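# Move hanging necktie from rail to table, folded flat

## Task

Lift the necktie, currently draped over the rail in four layers, off the rail and set it down on the table away from the stand's base. When done, the tie must be doubled over once, stretched to its whole length, flat along its entire length (a low loop at the fold is acceptable), approximately aligned and approximately straight, spread to its full width, with no twist, no extra folds, and nothing hanging past the table edge. The stand must be left upright on the table. Dropping the tie into place is allowed.

## Robot and tools

Robot: two arms, left_arm and right_arm, each ending in a five-finger hand. left_arm carries a left hand (mirror image) and right_arm a right hand. A camera stand is fixed between the arms, just behind their bases. Bases in the scene frame: left_arm (+0.033, +0.227, +0.013) m, right_arm (-0.013, -0.279, +0.032) m, each turned only slightly about z.

Scene frame: origin at table-top height, midway between the nominal arm bases. +z is up, +x points out over the table, +y points toward left_arm. Arm names do not match image sides. Reported end_effector_position (m) and end_effector_quat_wxyz use this frame. Readings may be off by a few cm, especially at long reach.

Hand point: a spot that moves with the palm, 0.05 m in front of it and 0.15 m out from the wrist face along the fingers. Its +z runs along the straightened fingers and +y comes out of the palm. On the right hand +x points away from the thumb; on the left hand +x points toward the thumb. Straight fingers extend 0.06-0.07 m past the point and sit 0.06 m behind it along -y. A wrist bracket on the little-finger side can strike objects.

The row (28 numbers, each in [-1, 1], always sent for both arms even if one stays still): left dx, dy, dz, rx, ry, rz, then left little, ring, middle, index, thumb_bend, thumb_turn, force_limit, speed; then the same 14 numbers for the right arm. The pose numbers are offsets, not poses. They are measured in the axes of that arm's current Hand target, starting from that Hand target. 1.0 equals 0.6 m for dx/dy/dz and 180 degrees for rx/ry/rz, which together form one rotation vector. Sending all six as 0 asks that arm for nothing new. Each time you send the same offset again, the hand moves that amount further. Each step, commanded orientation is clipped to within 40 degrees of the measured orientation.

Hand numbers: for each finger and for thumb_bend, +1 means straight/open and -1 means curled/closed. For thumb_turn, +1 puts the thumb beside the palm and -1 swings it opposite the fingers. force_limit runs from about 0 N at -1 to 10 N at +1 (15 N for the two thumb motors); a closing motor stops once it feels that load. speed rises from nearly 0 at -1 to full at +0.48 and stays full up to +1. For a gentle grip, close with speed at -0.94 or lower. With the thumb turned in, the hand can hold objects about 0.035-0.065 m thick. To leave a hand unchanged, resend the last eight numbers you sent for it. If you have never sent any for that hand, send its hand_measured (six values), then hand_force_limit, then hand_speed. A locked motor grips harder only after you raise force_limit and send a more closed target.

Tools:
- execute_actions(actions, cameras): actions is a list of actions. Each action holds up to 15 rows, one per 1/30 s step. If fewer rows are given, the last row is held until step 15. Every row in an action counts from the Hand target at the start of that action. Camera images come back only when actions is empty or cameras names them.
- move(target, speed, blend, blocking, cameras): target is one 28-number row, or a list of up to 15 rows. All offsets in the list count from the same starting Hand targets. The hand point goes in a straight line; all paths share a 10 s cap. speed is in m/s, 0.002 to 4.3, default 0.25; turn rate is limited to twice that in rad/s. blend (m) rounds corners in a list; 0 stops at each target. blocking=false returns after about 0.5 s while the motion continues. Paths ignore obstacles and the other arm. Faster moves lag more and hit harder. The result adds a move: line with the ending (done, off_target, moving, held, fault) and any limits (paced = pose clipped, held = steps withheld).
- wait(seconds 0-3600, cameras): lets time pass without new commands.
- stop(cameras): brakes a running move.
- zoom_image(camera, region [x0,y0,x1,y1], at most 504x504 px): closer view of the latest image.
- show_instructions(): shows the reference images.
- finished_scene(scene=1): ends the scene for good.

Cameras: cam_high, cam_low, cam_rail_right, cam_roll_left (896x504), cam_left_wrist, cam_right_wrist (672x504, fisheye).

Result lines: Hand target is the last commanded pose after clipping, and it is where the next offsets start from. Hands often stop 1-3 cm short of it, usually below, because of friction and weight. That gap alone is not a sign of contact. To close it, send the remaining distance as an offset. hand_measured, hand_stopped_by (moving, target, force, stalled, fault) and hand_load_n list six values in motor order. A lost grip shows as hand_load_n dropping to about 0. Joint velocities may read 'within noise'. MOTOR HOT and OVER-TEMPERATURE FAULT lines warn about heating, which comes from holding loads, stretched reach or pushing against something.

Avoid: dropping or flinging the tie, letting anything go off the table, hitting the stand or rail hard, bringing the two arms or hands into contact, overloading fingers, pushing into surfaces (command back past the hand point to relieve a press), and keeping the arms stretched out for long.

Each tool is called after "Call:" by a JSON object that holds its "fn" and its "kwargs".

Reference images:

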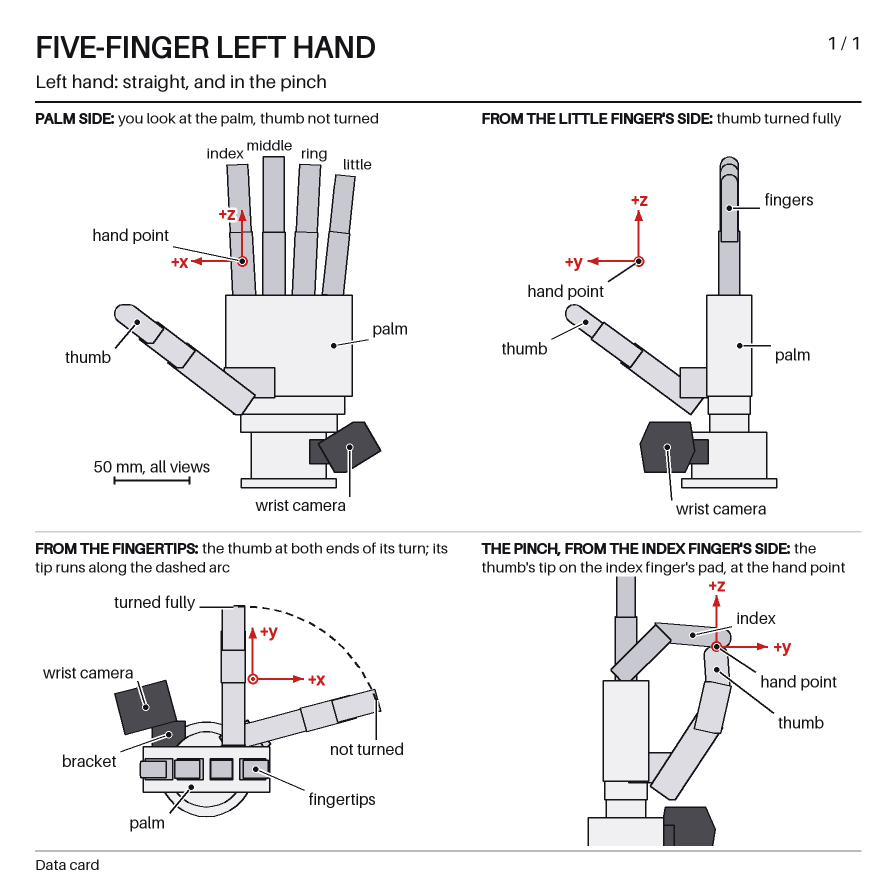

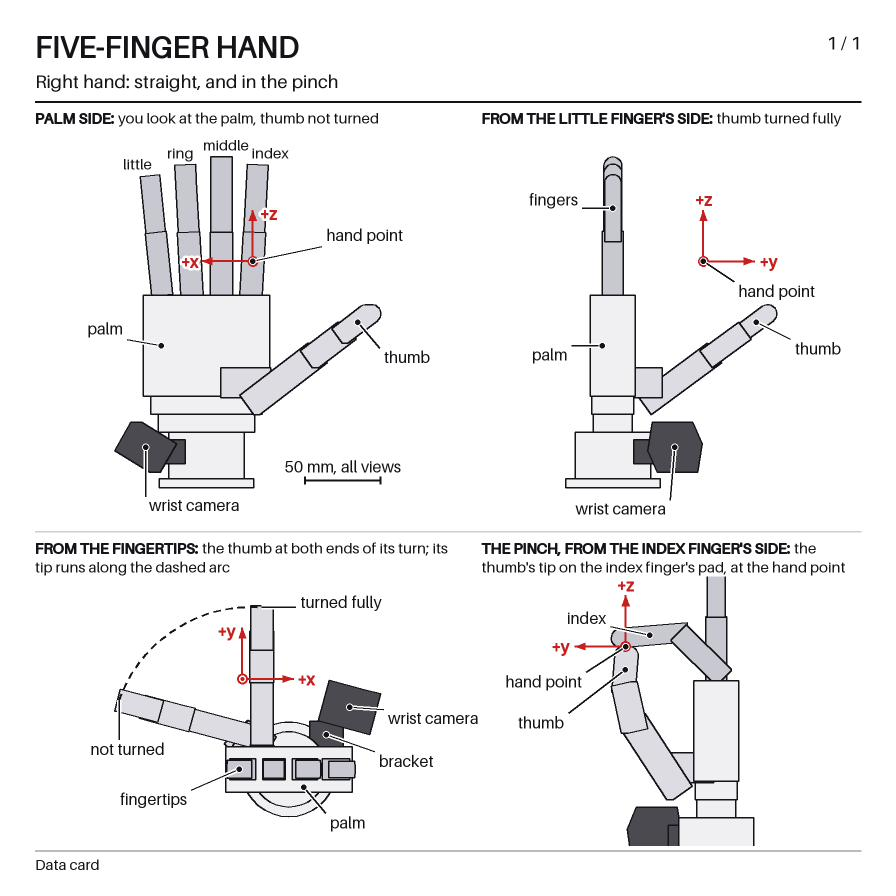

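## Session

Call:
{"fn": "execute_actions", "kwargs": {"actions": []}}

Scene clock: 0.00 s.
left_arm: end_effector_position=(+0.4596, +0.5193, +0.1421) hand_measured=(+1.000, +1.000, +1.000, +1.000, +1.000, +1.000) hand_load_n=(+0.0, +0.0, +0.0, +0.0, +0.0, +0.0) hand_stopped_by=(target, target, target, target, target, target) hand_force_limit=0.00 hand_speed=-0.80 end_effector_quat_wxyz=(+0.102, -0.053, +0.989, +0.092) | right_arm: end_effector_position=(+0.5365, -0.1527, +0.1198) hand_measured=(+1.000, +1.000, +1.000, +1.000, +1.000, +1.000) hand_load_n=(+0.0, +0.0, +0.0, +0.0, +0.0, +0.0) hand_stopped_by=(target, target, target, target, target, target) hand_force_limit=0.00 hand_speed=-0.80 end_effector_quat_wxyz=(+0.406, +0.060, +0.902, +0.135)
Joint positions: left_arm=[0.396 1.572 1.239 -0.978 -0.093 1.914] | right_arm=[0.079 1.551 0.682 0.176 -0.119 1.859]
Joint velocities: within noise
Joint torques (N m): no reading
Heat: left arm: hottest wrist yaw 26 °C; right arm: hottest waist 25 °C.
Hand target: left_arm +0.4683, +0.5233, +0.1542; +0.116, -0.053, +0.987, +0.098 | right_arm +0.5430, -0.1521, +0.1263; +0.413, +0.060, +0.899, +0.136

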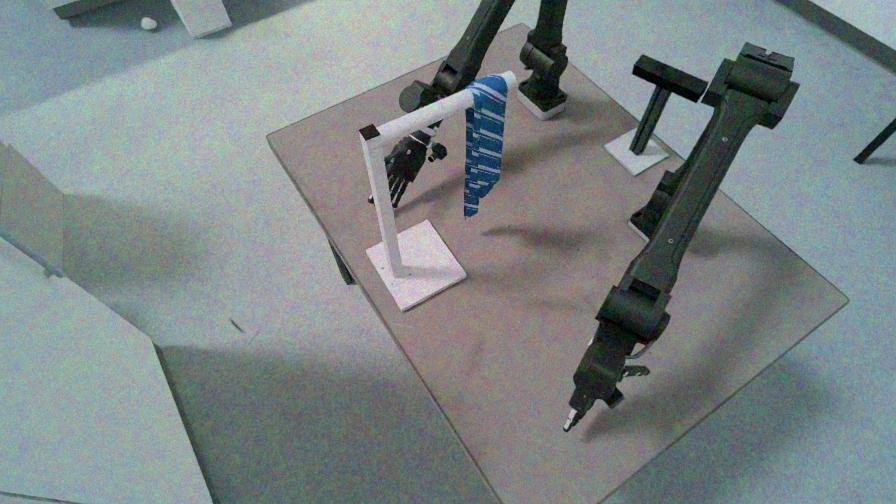

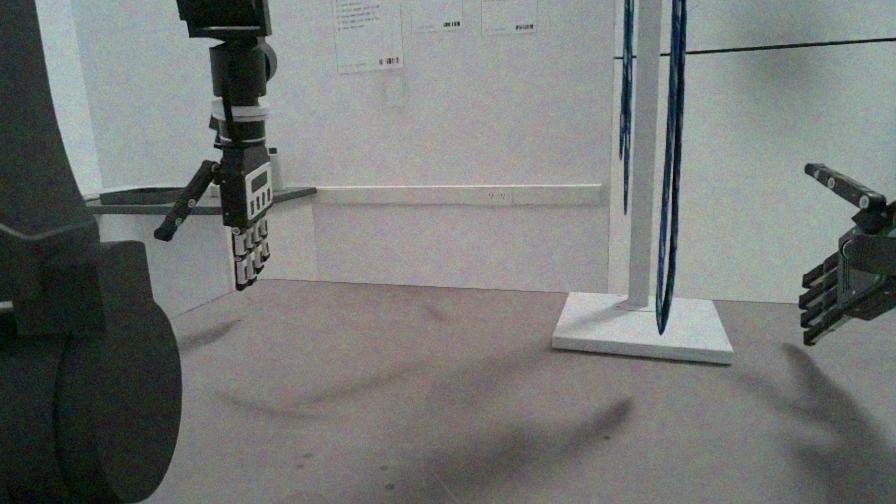

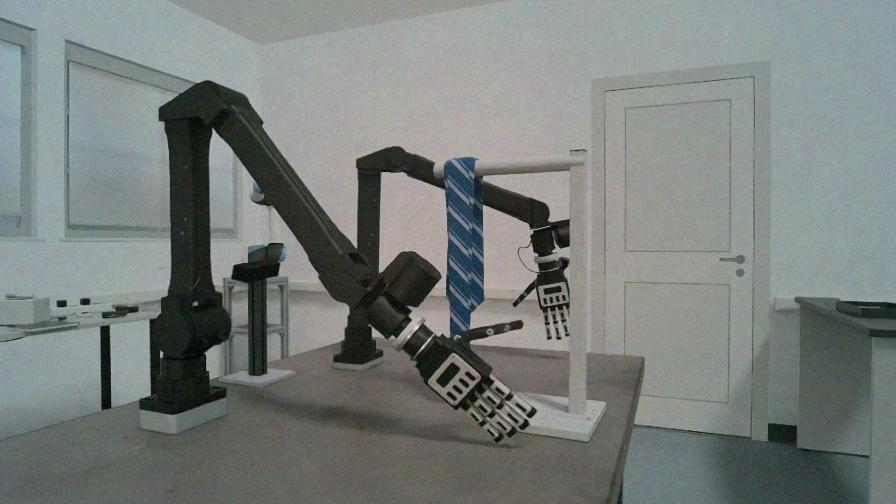

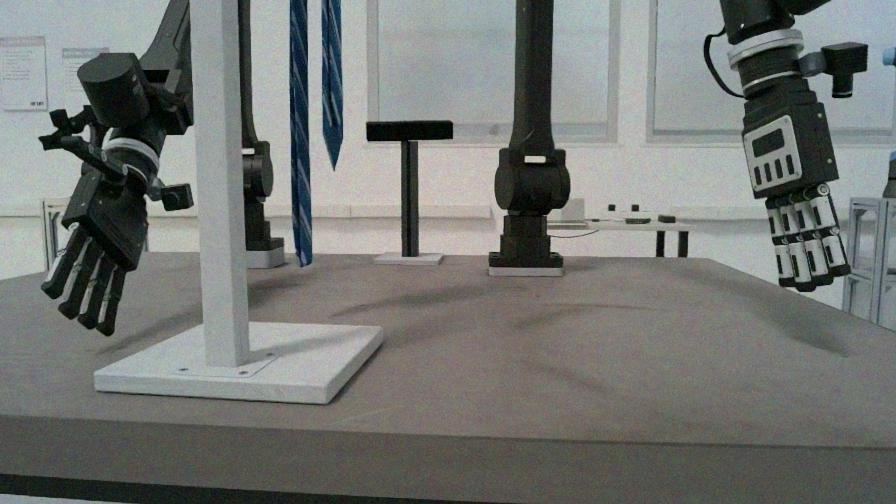

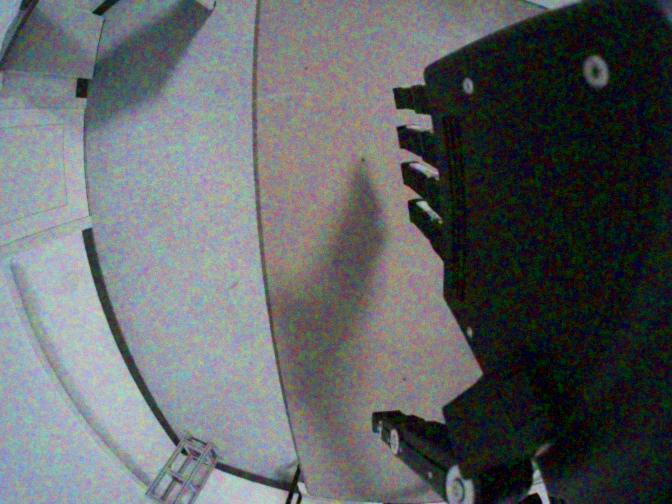

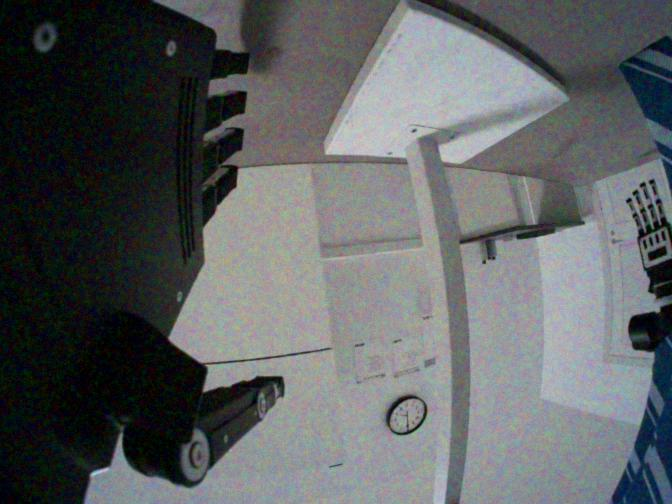

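Call:
{"fn": "zoom_image", "kwargs": {"camera": "cam_high", "region": [360, 50, 560, 230]}}

Call:
{"fn": "zoom_image", "kwargs": {"camera": "cam_low", "region": [540, 0, 760, 370]}}

Call:
{"fn": "zoom_image", "kwargs": {"camera": "cam_rail_right", "region": [400, 130, 620, 360]}}

Call:
{"fn": "zoom_image", "kwargs": {"camera": "cam_roll_left", "region": [180, 0, 420, 300]}}

Scaled by 2.520 from the camera's image (finer frame: 1280x720).

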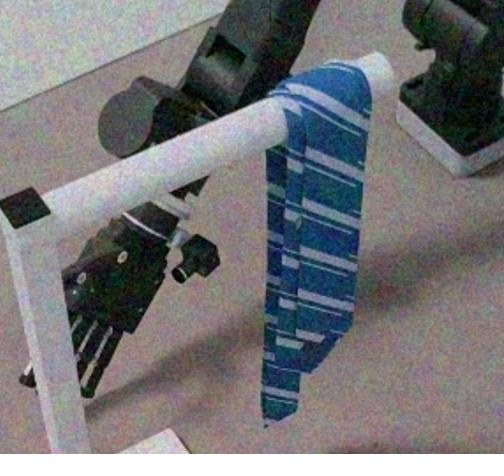

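Scaled by 1.362 from the camera's image (finer frame: 1280x720).

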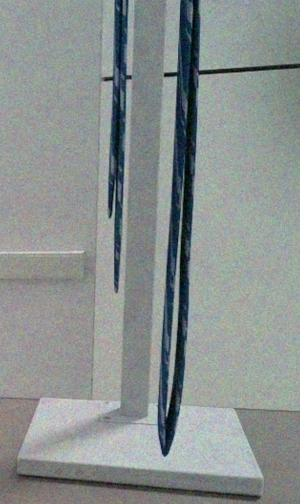

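Scaled by 2.191 from the camera's image (finer frame: 1280x720).

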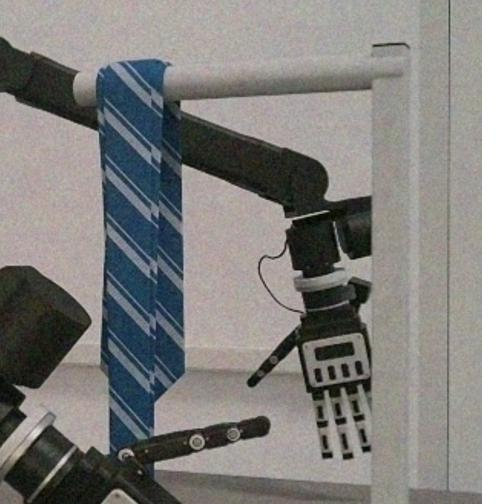

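Scaled by 1.680 from the camera's image (finer frame: 1280x720).

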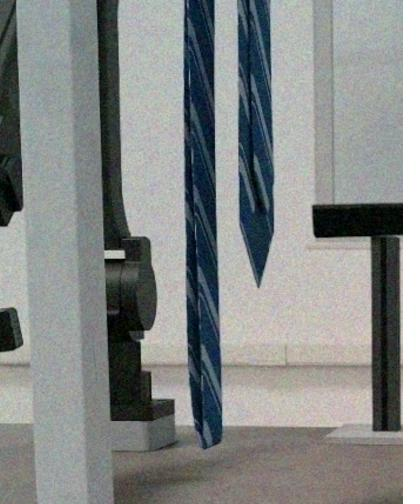

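Call:
{"fn": "move", "kwargs": {"target": [0,0,-0.2,0,0,0.1, 1,1,1,1,1,1,0,-0.8, 0,0,-0.1,0,0,0, 1,1,1,1,1,1,0,-0.8]}}

Scene clock: 16.03 s.
left_arm: end_effector_position=(+0.4269, +0.4987, +0.2452) hand_measured=(+1.000, +1.000, +1.000, +1.000, +1.000, +1.000) hand_load_n=(+0.0, +0.0, +0.0, +0.0, +0.0, +0.0) hand_stopped_by=(target, target, target, target, target, target) hand_force_limit=0.00 hand_speed=-0.80 end_effector_quat_wxyz=(+0.080, +0.087, +0.987, +0.105) | right_arm: end_effector_position=(+0.5032, -0.1574, +0.1704) hand_measured=(+1.000, +1.000, +1.000, +1.000, +1.000, +1.000) hand_load_n=(-0.5, +0.0, +0.0, +0.0, +0.0, +0.0) hand_stopped_by=(target, target, target, target, target, target) hand_force_limit=0.00 hand_speed=-0.80 end_effector_quat_wxyz=(+0.420, +0.059, +0.895, +0.142)
Joint positions: left_arm=[0.382 1.383 1.298 -1.241 -0.105 2.182] | right_arm=[0.072 1.352 0.625 0.067 -0.133 1.859]
Joint torques (N m): left_arm=[-0.85 -5.83 11.82 0.2 -0.25 0.16] | right_arm=[-1.08 -7.71 5.71 0.58 -0.14 -0.05]
Heat: left arm: hottest wrist yaw 26 °C; right arm: hottest waist 25 °C.
Hand target: left_arm +0.4420, +0.4988, +0.2687; +0.099, +0.102, +0.983, +0.115 | right_arm +0.4974, -0.1638, +0.1637; +0.413, +0.060, +0.899, +0.136
Off the commanded pose: left_arm 0.028 m, 3 deg | right_arm 0.011 m, 1 deg.
joint sent to its limit (left arm) — joint 6 (wrist roll), upper limit. The joint targets still meet the commanded pose.
move: off_target (left_arm, right_arm)

Call:
{"fn": "move", "kwargs": {"target": [[-0.014,-0.15,-0.09,-0.053,0.0616,-0.526, 1,1,1,1,1,1,0,-0.8, 0,-0.33,-0.2,0,0,0, 1,1,1,1,1,1,0,-0.8],[-0.0277,-0.305,-0.1785,0.093,-0.108,0.924, 1,1,1,1,1,1,0,-0.8, 0,-0.33,-0.2,0,0,0, 1,1,1,1,1,1,0,-0.8]], "cameras": ["cam_high","cam_low","cam_left_wrist"], "blend": 0.03}}

Scene clock: 24.83 s.
left_arm: end_effector_position=(+0.4064, +0.3019, +0.3241) hand_measured=(+1.000, +1.000, +1.000, +1.000, +1.000, +1.000) hand_load_n=(+0.0, +0.0, +0.0, +0.0, +0.0, +0.0) hand_stopped_by=(target, target, target, target, target, target) hand_force_limit=0.00 hand_speed=-0.80 end_effector_quat_wxyz=(-0.007, +1.000, -0.004, +0.028) | right_arm: end_effector_position=(+0.3963, -0.3631, +0.1661) hand_measured=(+1.000, +1.000, +1.000, +1.000, +1.000, +1.000) hand_load_n=(+0.0, +0.0, +0.0, +0.0, +0.0, +0.0) hand_stopped_by=(target, target, target, target, target, target) hand_force_limit=0.00 hand_speed=-0.80 end_effector_quat_wxyz=(+0.402, +0.065, +0.902, +0.146)
Joint positions: left_arm=[0.341 1.276 1.449 -1.686 0.008 -1.181] | right_arm=[-0.639 1.215 0.558 -0.263 -0.648 1.32]
Joint torques (N m): left_arm=[-0.03 -5.13 7.82 -0.13 0.08 -0.05] | right_arm=[-0.91 -4.72 10.63 0.34 -0.54 -0.03]
Heat: left arm: hottest elbow 26 °C; right arm: hottest waist 25 °C.
Hand target: left_arm +0.4023, +0.2988, +0.3287; +0.000, +1.000, +0.000, +0.000 | right_arm +0.4074, -0.3765, +0.1802; +0.413, +0.060, +0.899, +0.136
Off the commanded pose: left_arm 0.007 m, 3 deg | right_arm 0.022 m, 2 deg.
joint sent to its limit (left arm) — joint 4 (wrist pitch), lower limit. The joint targets are off in orientation, not in position.
move: off_target (left_arm, right_arm)
cam_left_wrist: T_world_to_cam=[[0.22427, 0.97387, 0.03574, -0.40174], [0.83869, -0.21156, 0.50184, -0.43009], [0.49629, -0.08257, -0.86422, 0.21512]] pos_world=[0.34405, 0.31801, 0.41611]

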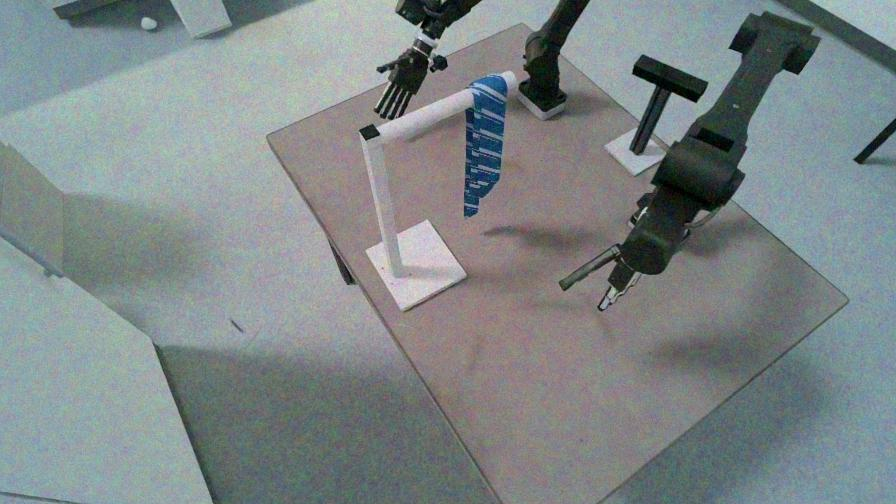

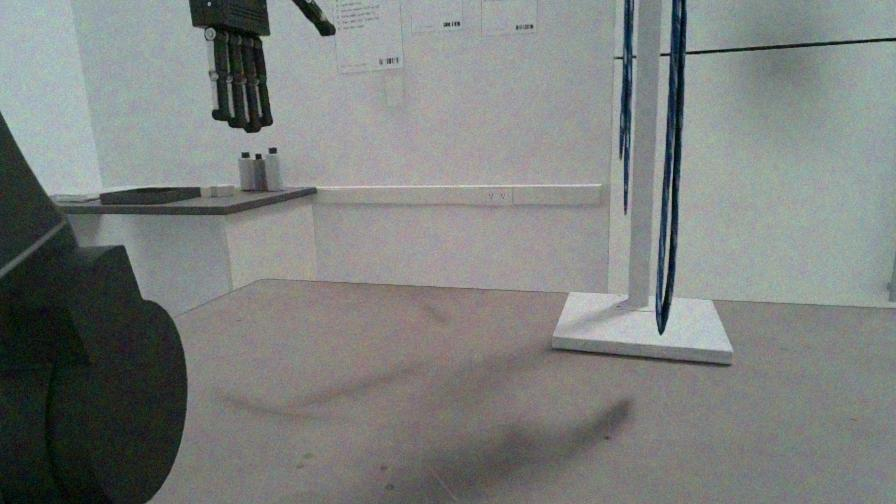

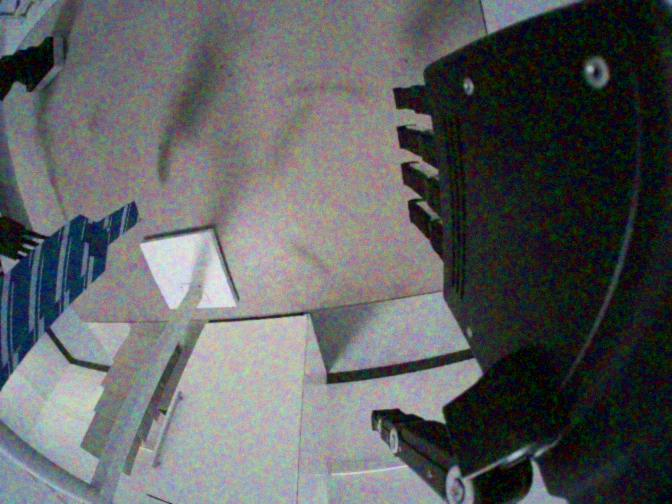

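Call:
{"fn": "zoom_image", "kwargs": {"camera": "cam_high", "region": [440, 60, 540, 230]}}

Call:
{"fn": "zoom_image", "kwargs": {"camera": "cam_low", "region": [590, 0, 710, 220]}}

Call:
{"fn": "zoom_image", "kwargs": {"camera": "cam_left_wrist", "region": [0, 180, 160, 400]}}

Scaled by 2.965 from the camera's image (finer frame: 1280x720).

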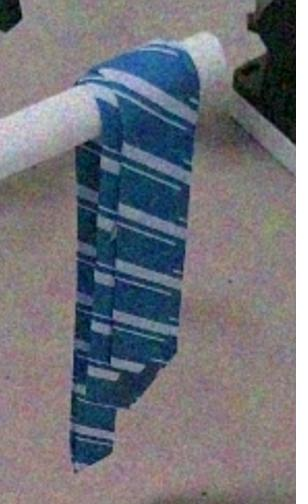

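Scaled by 2.291 from the camera's image (finer frame: 1280x720).

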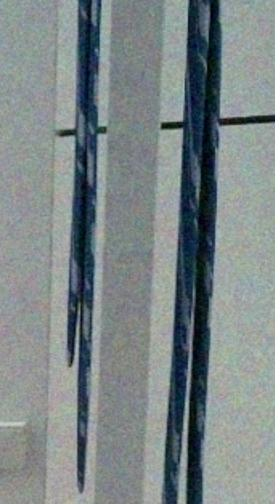

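Scaled by 2.291 from the camera's image (finer frame: 960x720).

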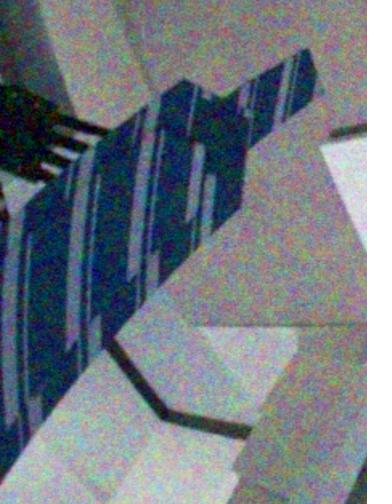

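Call:
{"fn": "move", "kwargs": {"target": [[0.096,0.031,0,0,0,0.5, 0,0,0,0,1,-1,-0.5,0, 0,0,0,0,0,0, 1,1,1,1,1,1,0,-0.8],[0.113,0.281,0.148,-0.3849,0.3849,0.3849, 0,0,0,0,1,-1,-0.5,0, 0,0,0,0,0,0, 1,1,1,1,1,1,0,-0.8]], "cameras": ["all"], "speed": 0.3}}

Scene clock: 36.43 s.
left_arm: end_effector_position=(+0.4707, +0.1341, +0.2417) hand_measured=(+0.000, +0.000, +0.000, +0.000, +1.000, -1.000) hand_load_n=(+0.0, +0.0, +0.0, +0.5, +0.0, +0.0) hand_stopped_by=(target, target, target, target, target, target) hand_force_limit=-0.50 hand_speed=0.00 end_effector_quat_wxyz=(+0.432, +0.562, -0.489, +0.509) | right_arm: end_effector_position=(+0.3963, -0.3631, +0.1661) hand_measured=(+1.000, +1.000, +1.000, +1.000, +1.000, +1.000) hand_load_n=(+0.0, +0.0, +0.0, +0.0, +0.0, +0.0) hand_stopped_by=(target, target, target, target, target, target) hand_force_limit=0.00 hand_speed=-0.80 end_effector_quat_wxyz=(+0.402, +0.065, +0.902, +0.146)
Joint positions: left_arm=[0.192 1.864 1.331 -1.686 1.434 0.665] | right_arm=[-0.639 1.215 0.558 -0.263 -0.648 1.32]
Joint torques (N m): left_arm=[-0.67 -9.05 6.11 -1.05 0.8 0.08] | right_arm=[-1.2 -4.19 10.43 0.12 -0.51 -0.04]
Heat: left arm: hottest elbow 28 °C; right arm: hottest elbow 28 °C.
Hand target: left_arm +0.4702, +0.1301, +0.2402; +0.500, +0.500, -0.500, +0.501 | right_arm +0.4074, -0.3765, +0.1802; +0.413, +0.060, +0.899, +0.136
Off the commanded pose: left_arm 0.004 m, 11 deg | right_arm 0.022 m, 2 deg.
joint sent to its limit (left arm) — joint 4 (wrist pitch), lower limit. The joint targets are off in orientation, not in position.
move: off_target (left_arm)
cam_left_wrist: T_world_to_cam=[[0.9647, 0.12961, 0.22924, -0.53185], [-0.2597, 0.32407, 0.90969, -0.1316], [0.04361, -0.93711, 0.34629, 0.13328]] pos_world=[0.47309, 0.23648, 0.19548]
cam_right_wrist: T_world_to_cam=[[-0.19043, 0.96291, 0.19113, 0.38899], [0.1316, -0.1679, 0.97698, -0.2822], [0.97284, 0.2112, -0.09475, -0.17505]] pos_world=[0.28151, -0.38497, 0.18477]

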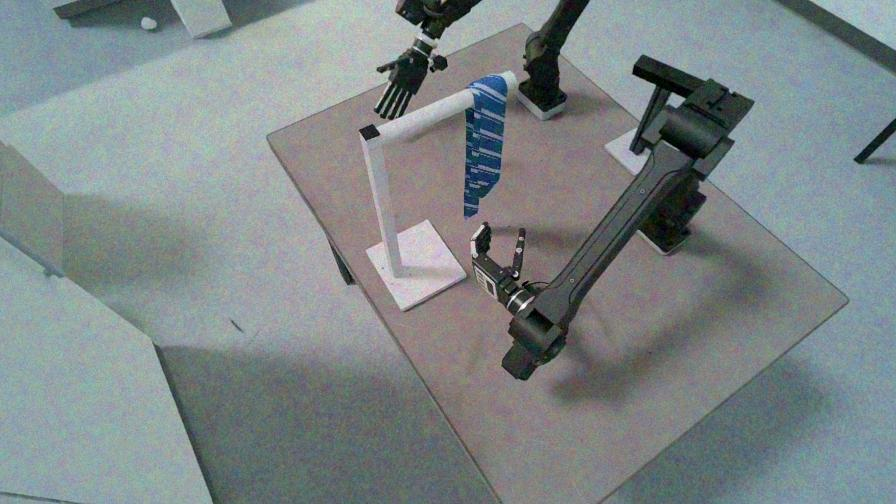

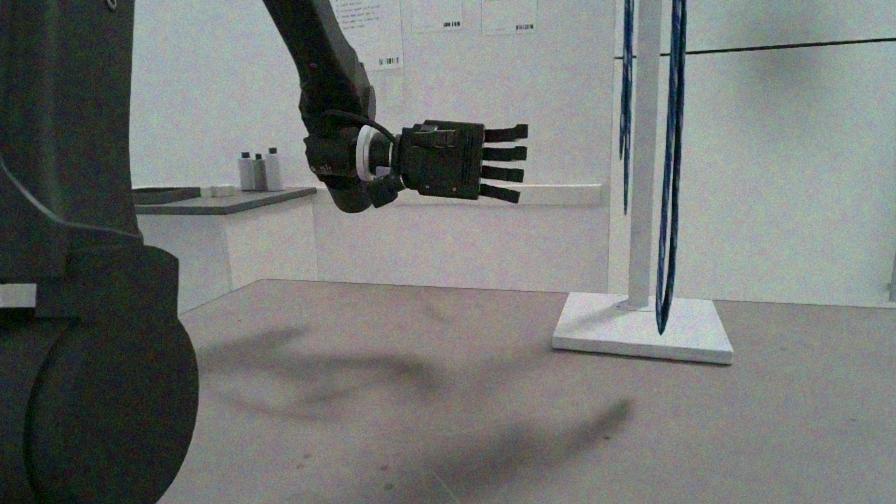

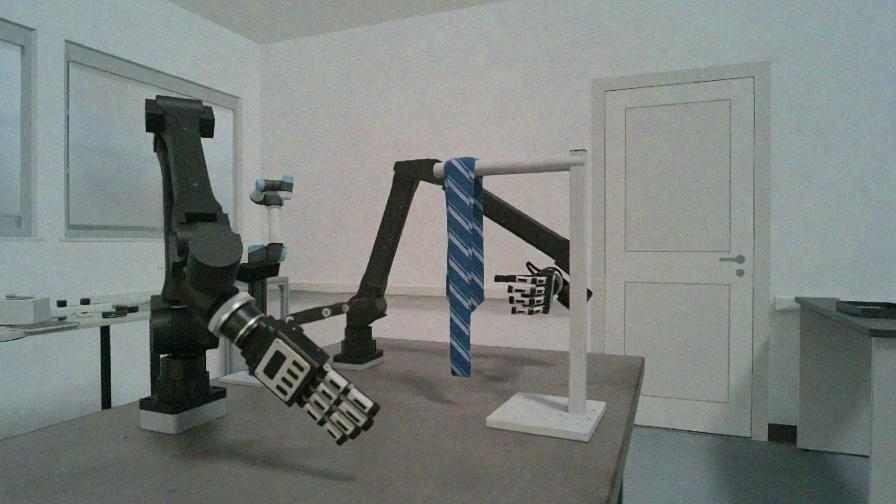

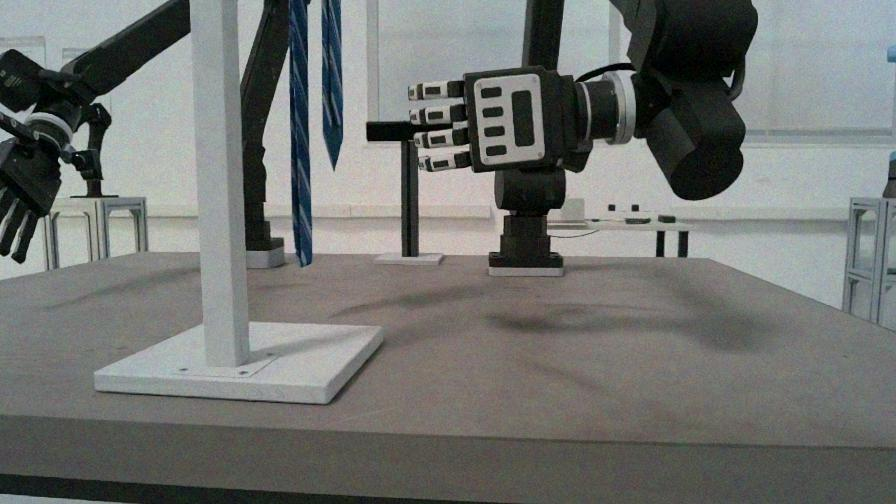

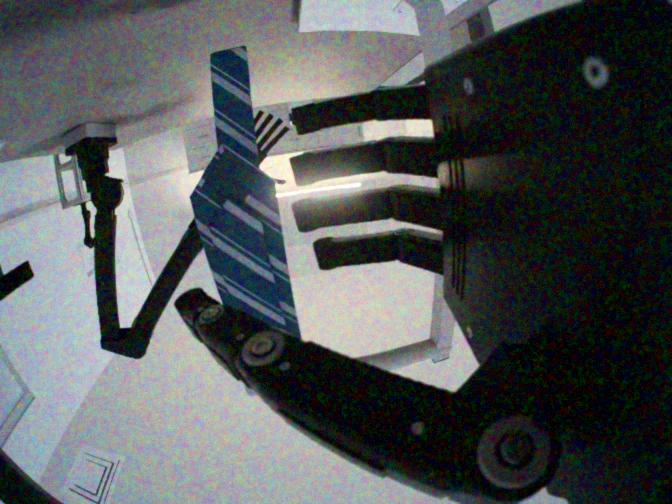

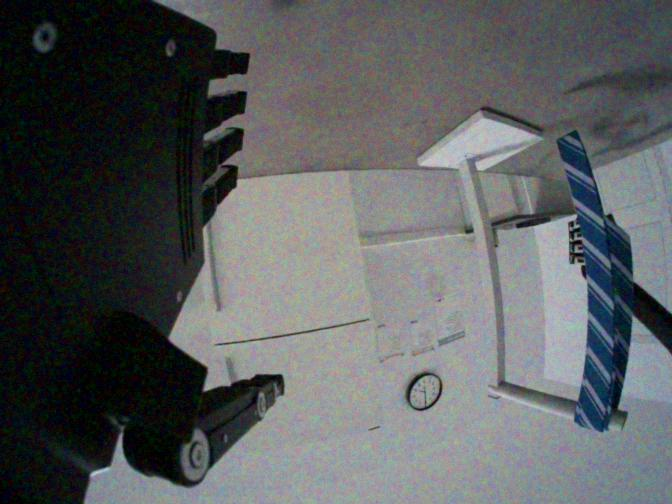

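Call:
{"fn": "zoom_image", "kwargs": {"camera": "cam_left_wrist", "region": [170, 30, 350, 360]}}

Scaled by 1.527 from the camera's image (finer frame: 960x720).

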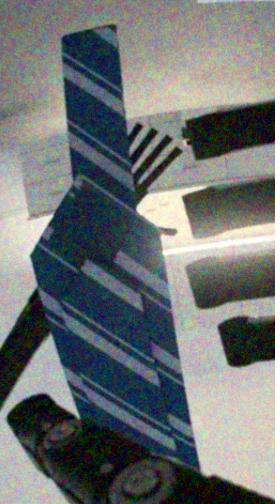

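Call:
{"fn": "move", "kwargs": {"target": [0.027,-0.008,0.197,0,0,0, 0,0,0,0,1,-1,-0.5,0, 0,0,0,0,0,0, 1,1,1,1,1,1,0,-0.8], "cameras": ["all"], "speed": 0.15}}

Scene clock: 39.37 s.
left_arm: end_effector_position=(+0.4647, +0.0165, +0.2525) hand_measured=(+0.000, +0.000, +0.000, +0.000, +1.000, -1.000) hand_load_n=(+0.0, +0.0, +0.0, +0.0, +0.0, +0.0) hand_stopped_by=(target, target, target, target, target, target) hand_force_limit=-0.50 hand_speed=0.00 end_effector_quat_wxyz=(+0.514, +0.496, -0.505, +0.484) | right_arm: end_effector_position=(+0.3963, -0.3631, +0.1661) hand_measured=(+1.000, +1.000, +1.000, +1.000, +1.000, +1.000) hand_load_n=(+0.0, +0.0, +0.0, +0.0, -0.5, +0.0) hand_stopped_by=(target, target, target, target, target, target) hand_force_limit=0.00 hand_speed=-0.80 end_effector_quat_wxyz=(+0.402, +0.065, +0.902, +0.146)
Joint positions: left_arm=[-0.077 1.91 1.373 -1.632 1.567 0.577] | right_arm=[-0.639 1.215 0.558 -0.263 -0.648 1.32]
Joint torques (N m): left_arm=[-0.44 -8.41 8.85 -0.28 0.83 -0.1] | right_arm=[-0.79 -4.6 10.63 0.28 -0.53 -0.03]
Heat: left arm: hottest elbow 28 °C; right arm: hottest elbow 29 °C.
Hand target: left_arm +0.4751, +0.0119, +0.2565; +0.500, +0.500, -0.500, +0.501 | right_arm +0.4074, -0.3765, +0.1802; +0.413, +0.060, +0.899, +0.136
Off the commanded pose: left_arm 0.012 m, 3 deg | right_arm 0.022 m, 2 deg.
joint sent to its limit (left arm) — joint 5 (wrist yaw), upper limit. The joint targets are off in orientation, not in position.
move: off_target (left_arm)
cam_left_wrist: T_world_to_cam=[[0.97994, -0.0287, 0.19721, -0.50971], [-0.1622, 0.46008, 0.87294, -0.14304], [-0.11578, -0.88741, 0.4462, 0.06752]] pos_world=[0.4841, 0.1111, 0.19526]
cam_right_wrist: T_world_to_cam=[[-0.19043, 0.96291, 0.19113, 0.38899], [0.1316, -0.1679, 0.97698, -0.2822], [0.97284, 0.2112, -0.09475, -0.17505]] pos_world=[0.28151, -0.38497, 0.18477]

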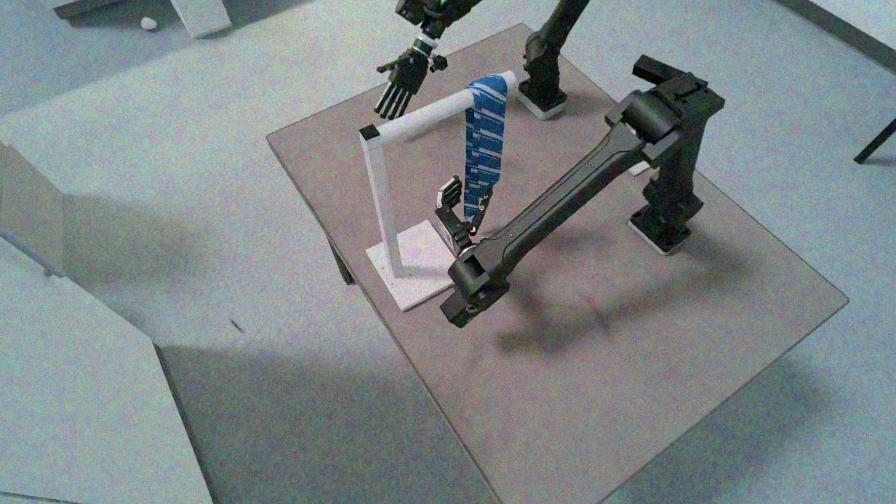

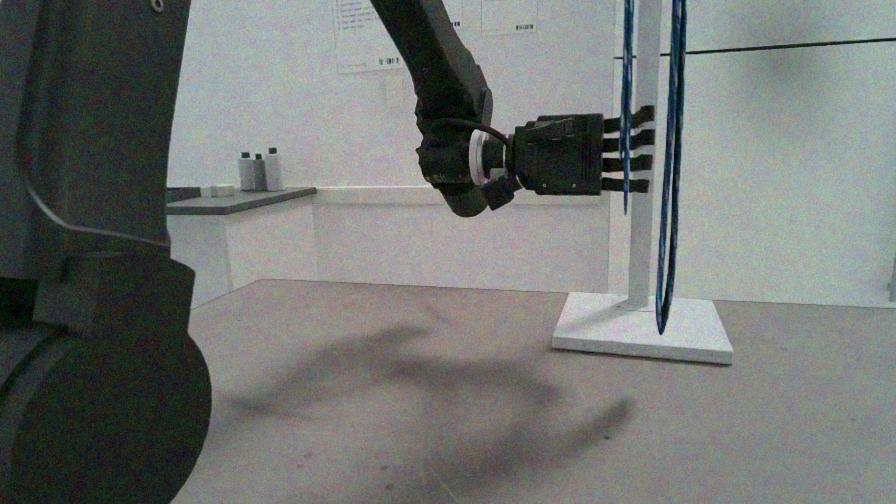

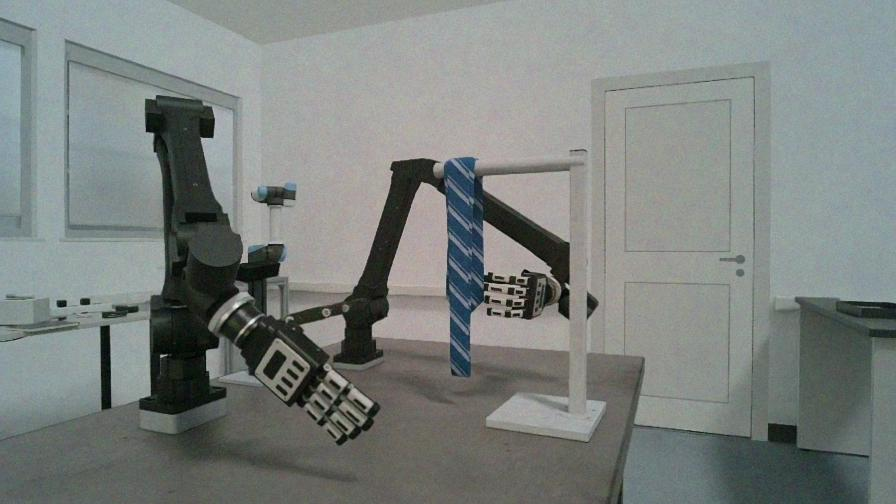

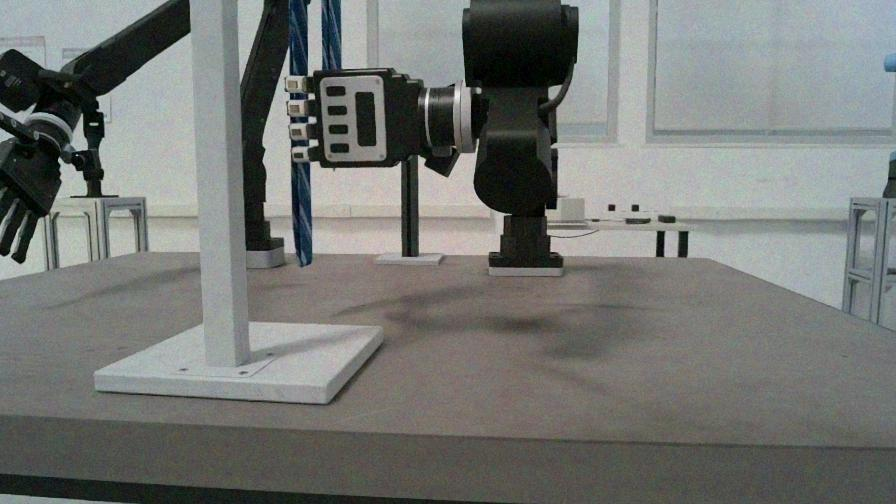

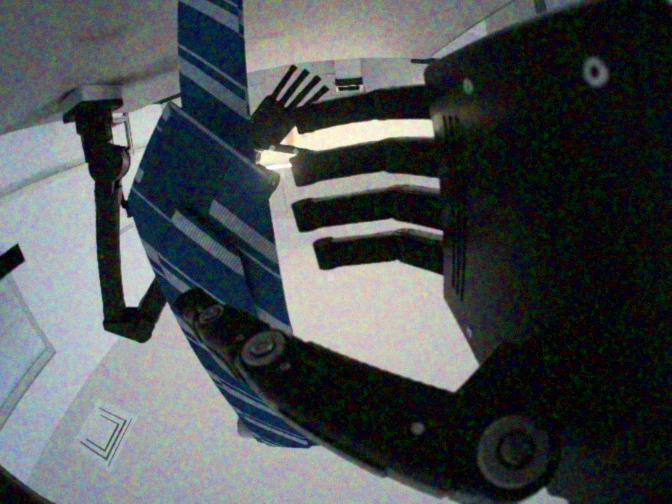

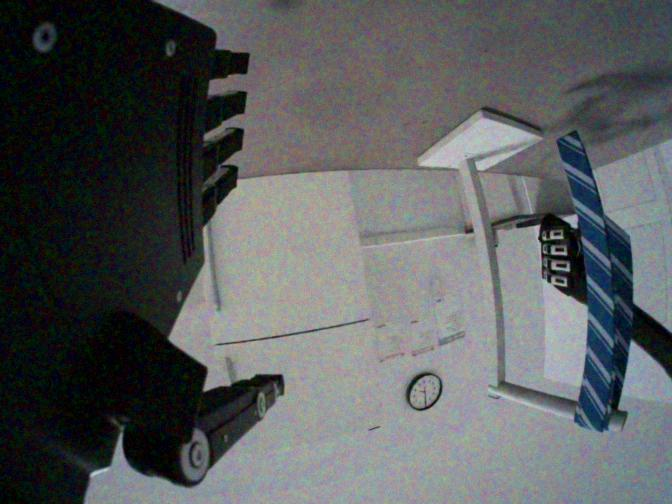

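Call:
{"fn": "zoom_image", "kwargs": {"camera": "cam_low", "region": [580, 60, 720, 230]}}

Call:
{"fn": "zoom_image", "kwargs": {"camera": "cam_left_wrist", "region": [120, 60, 400, 400]}}

Call:
{"fn": "zoom_image", "kwargs": {"camera": "cam_high", "region": [420, 130, 540, 250]}}

Call:
{"fn": "zoom_image", "kwargs": {"camera": "cam_rail_right", "region": [430, 230, 580, 350]}}

Scaled by 2.965 from the camera's image (finer frame: 1280x720).

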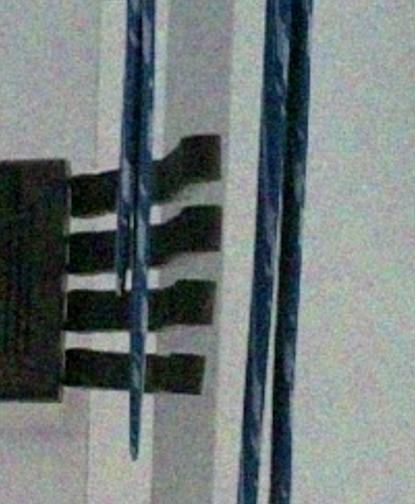

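Scaled by 1.482 from the camera's image (finer frame: 960x720).

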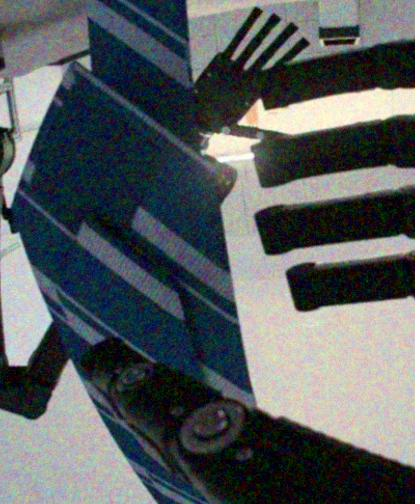

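Scaled by 4.200 from the camera's image (finer frame: 1280x720).

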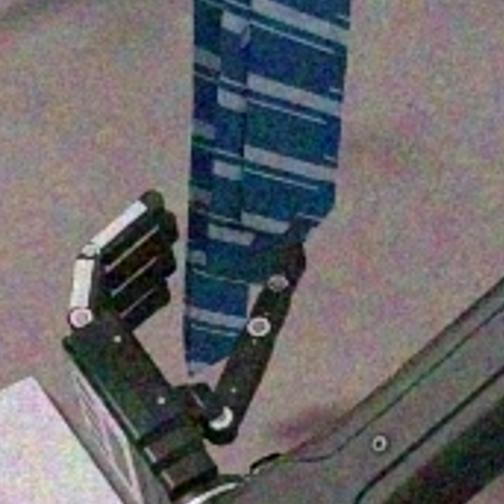

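Scaled by 3.360 from the camera's image (finer frame: 1280x720).

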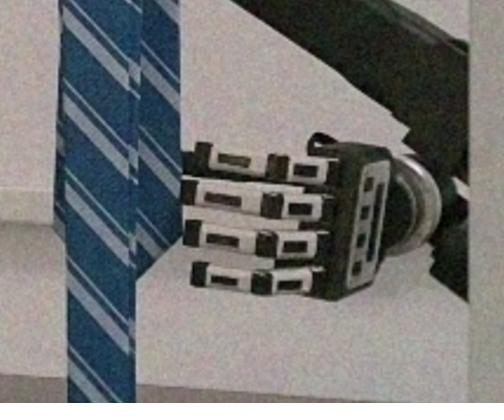

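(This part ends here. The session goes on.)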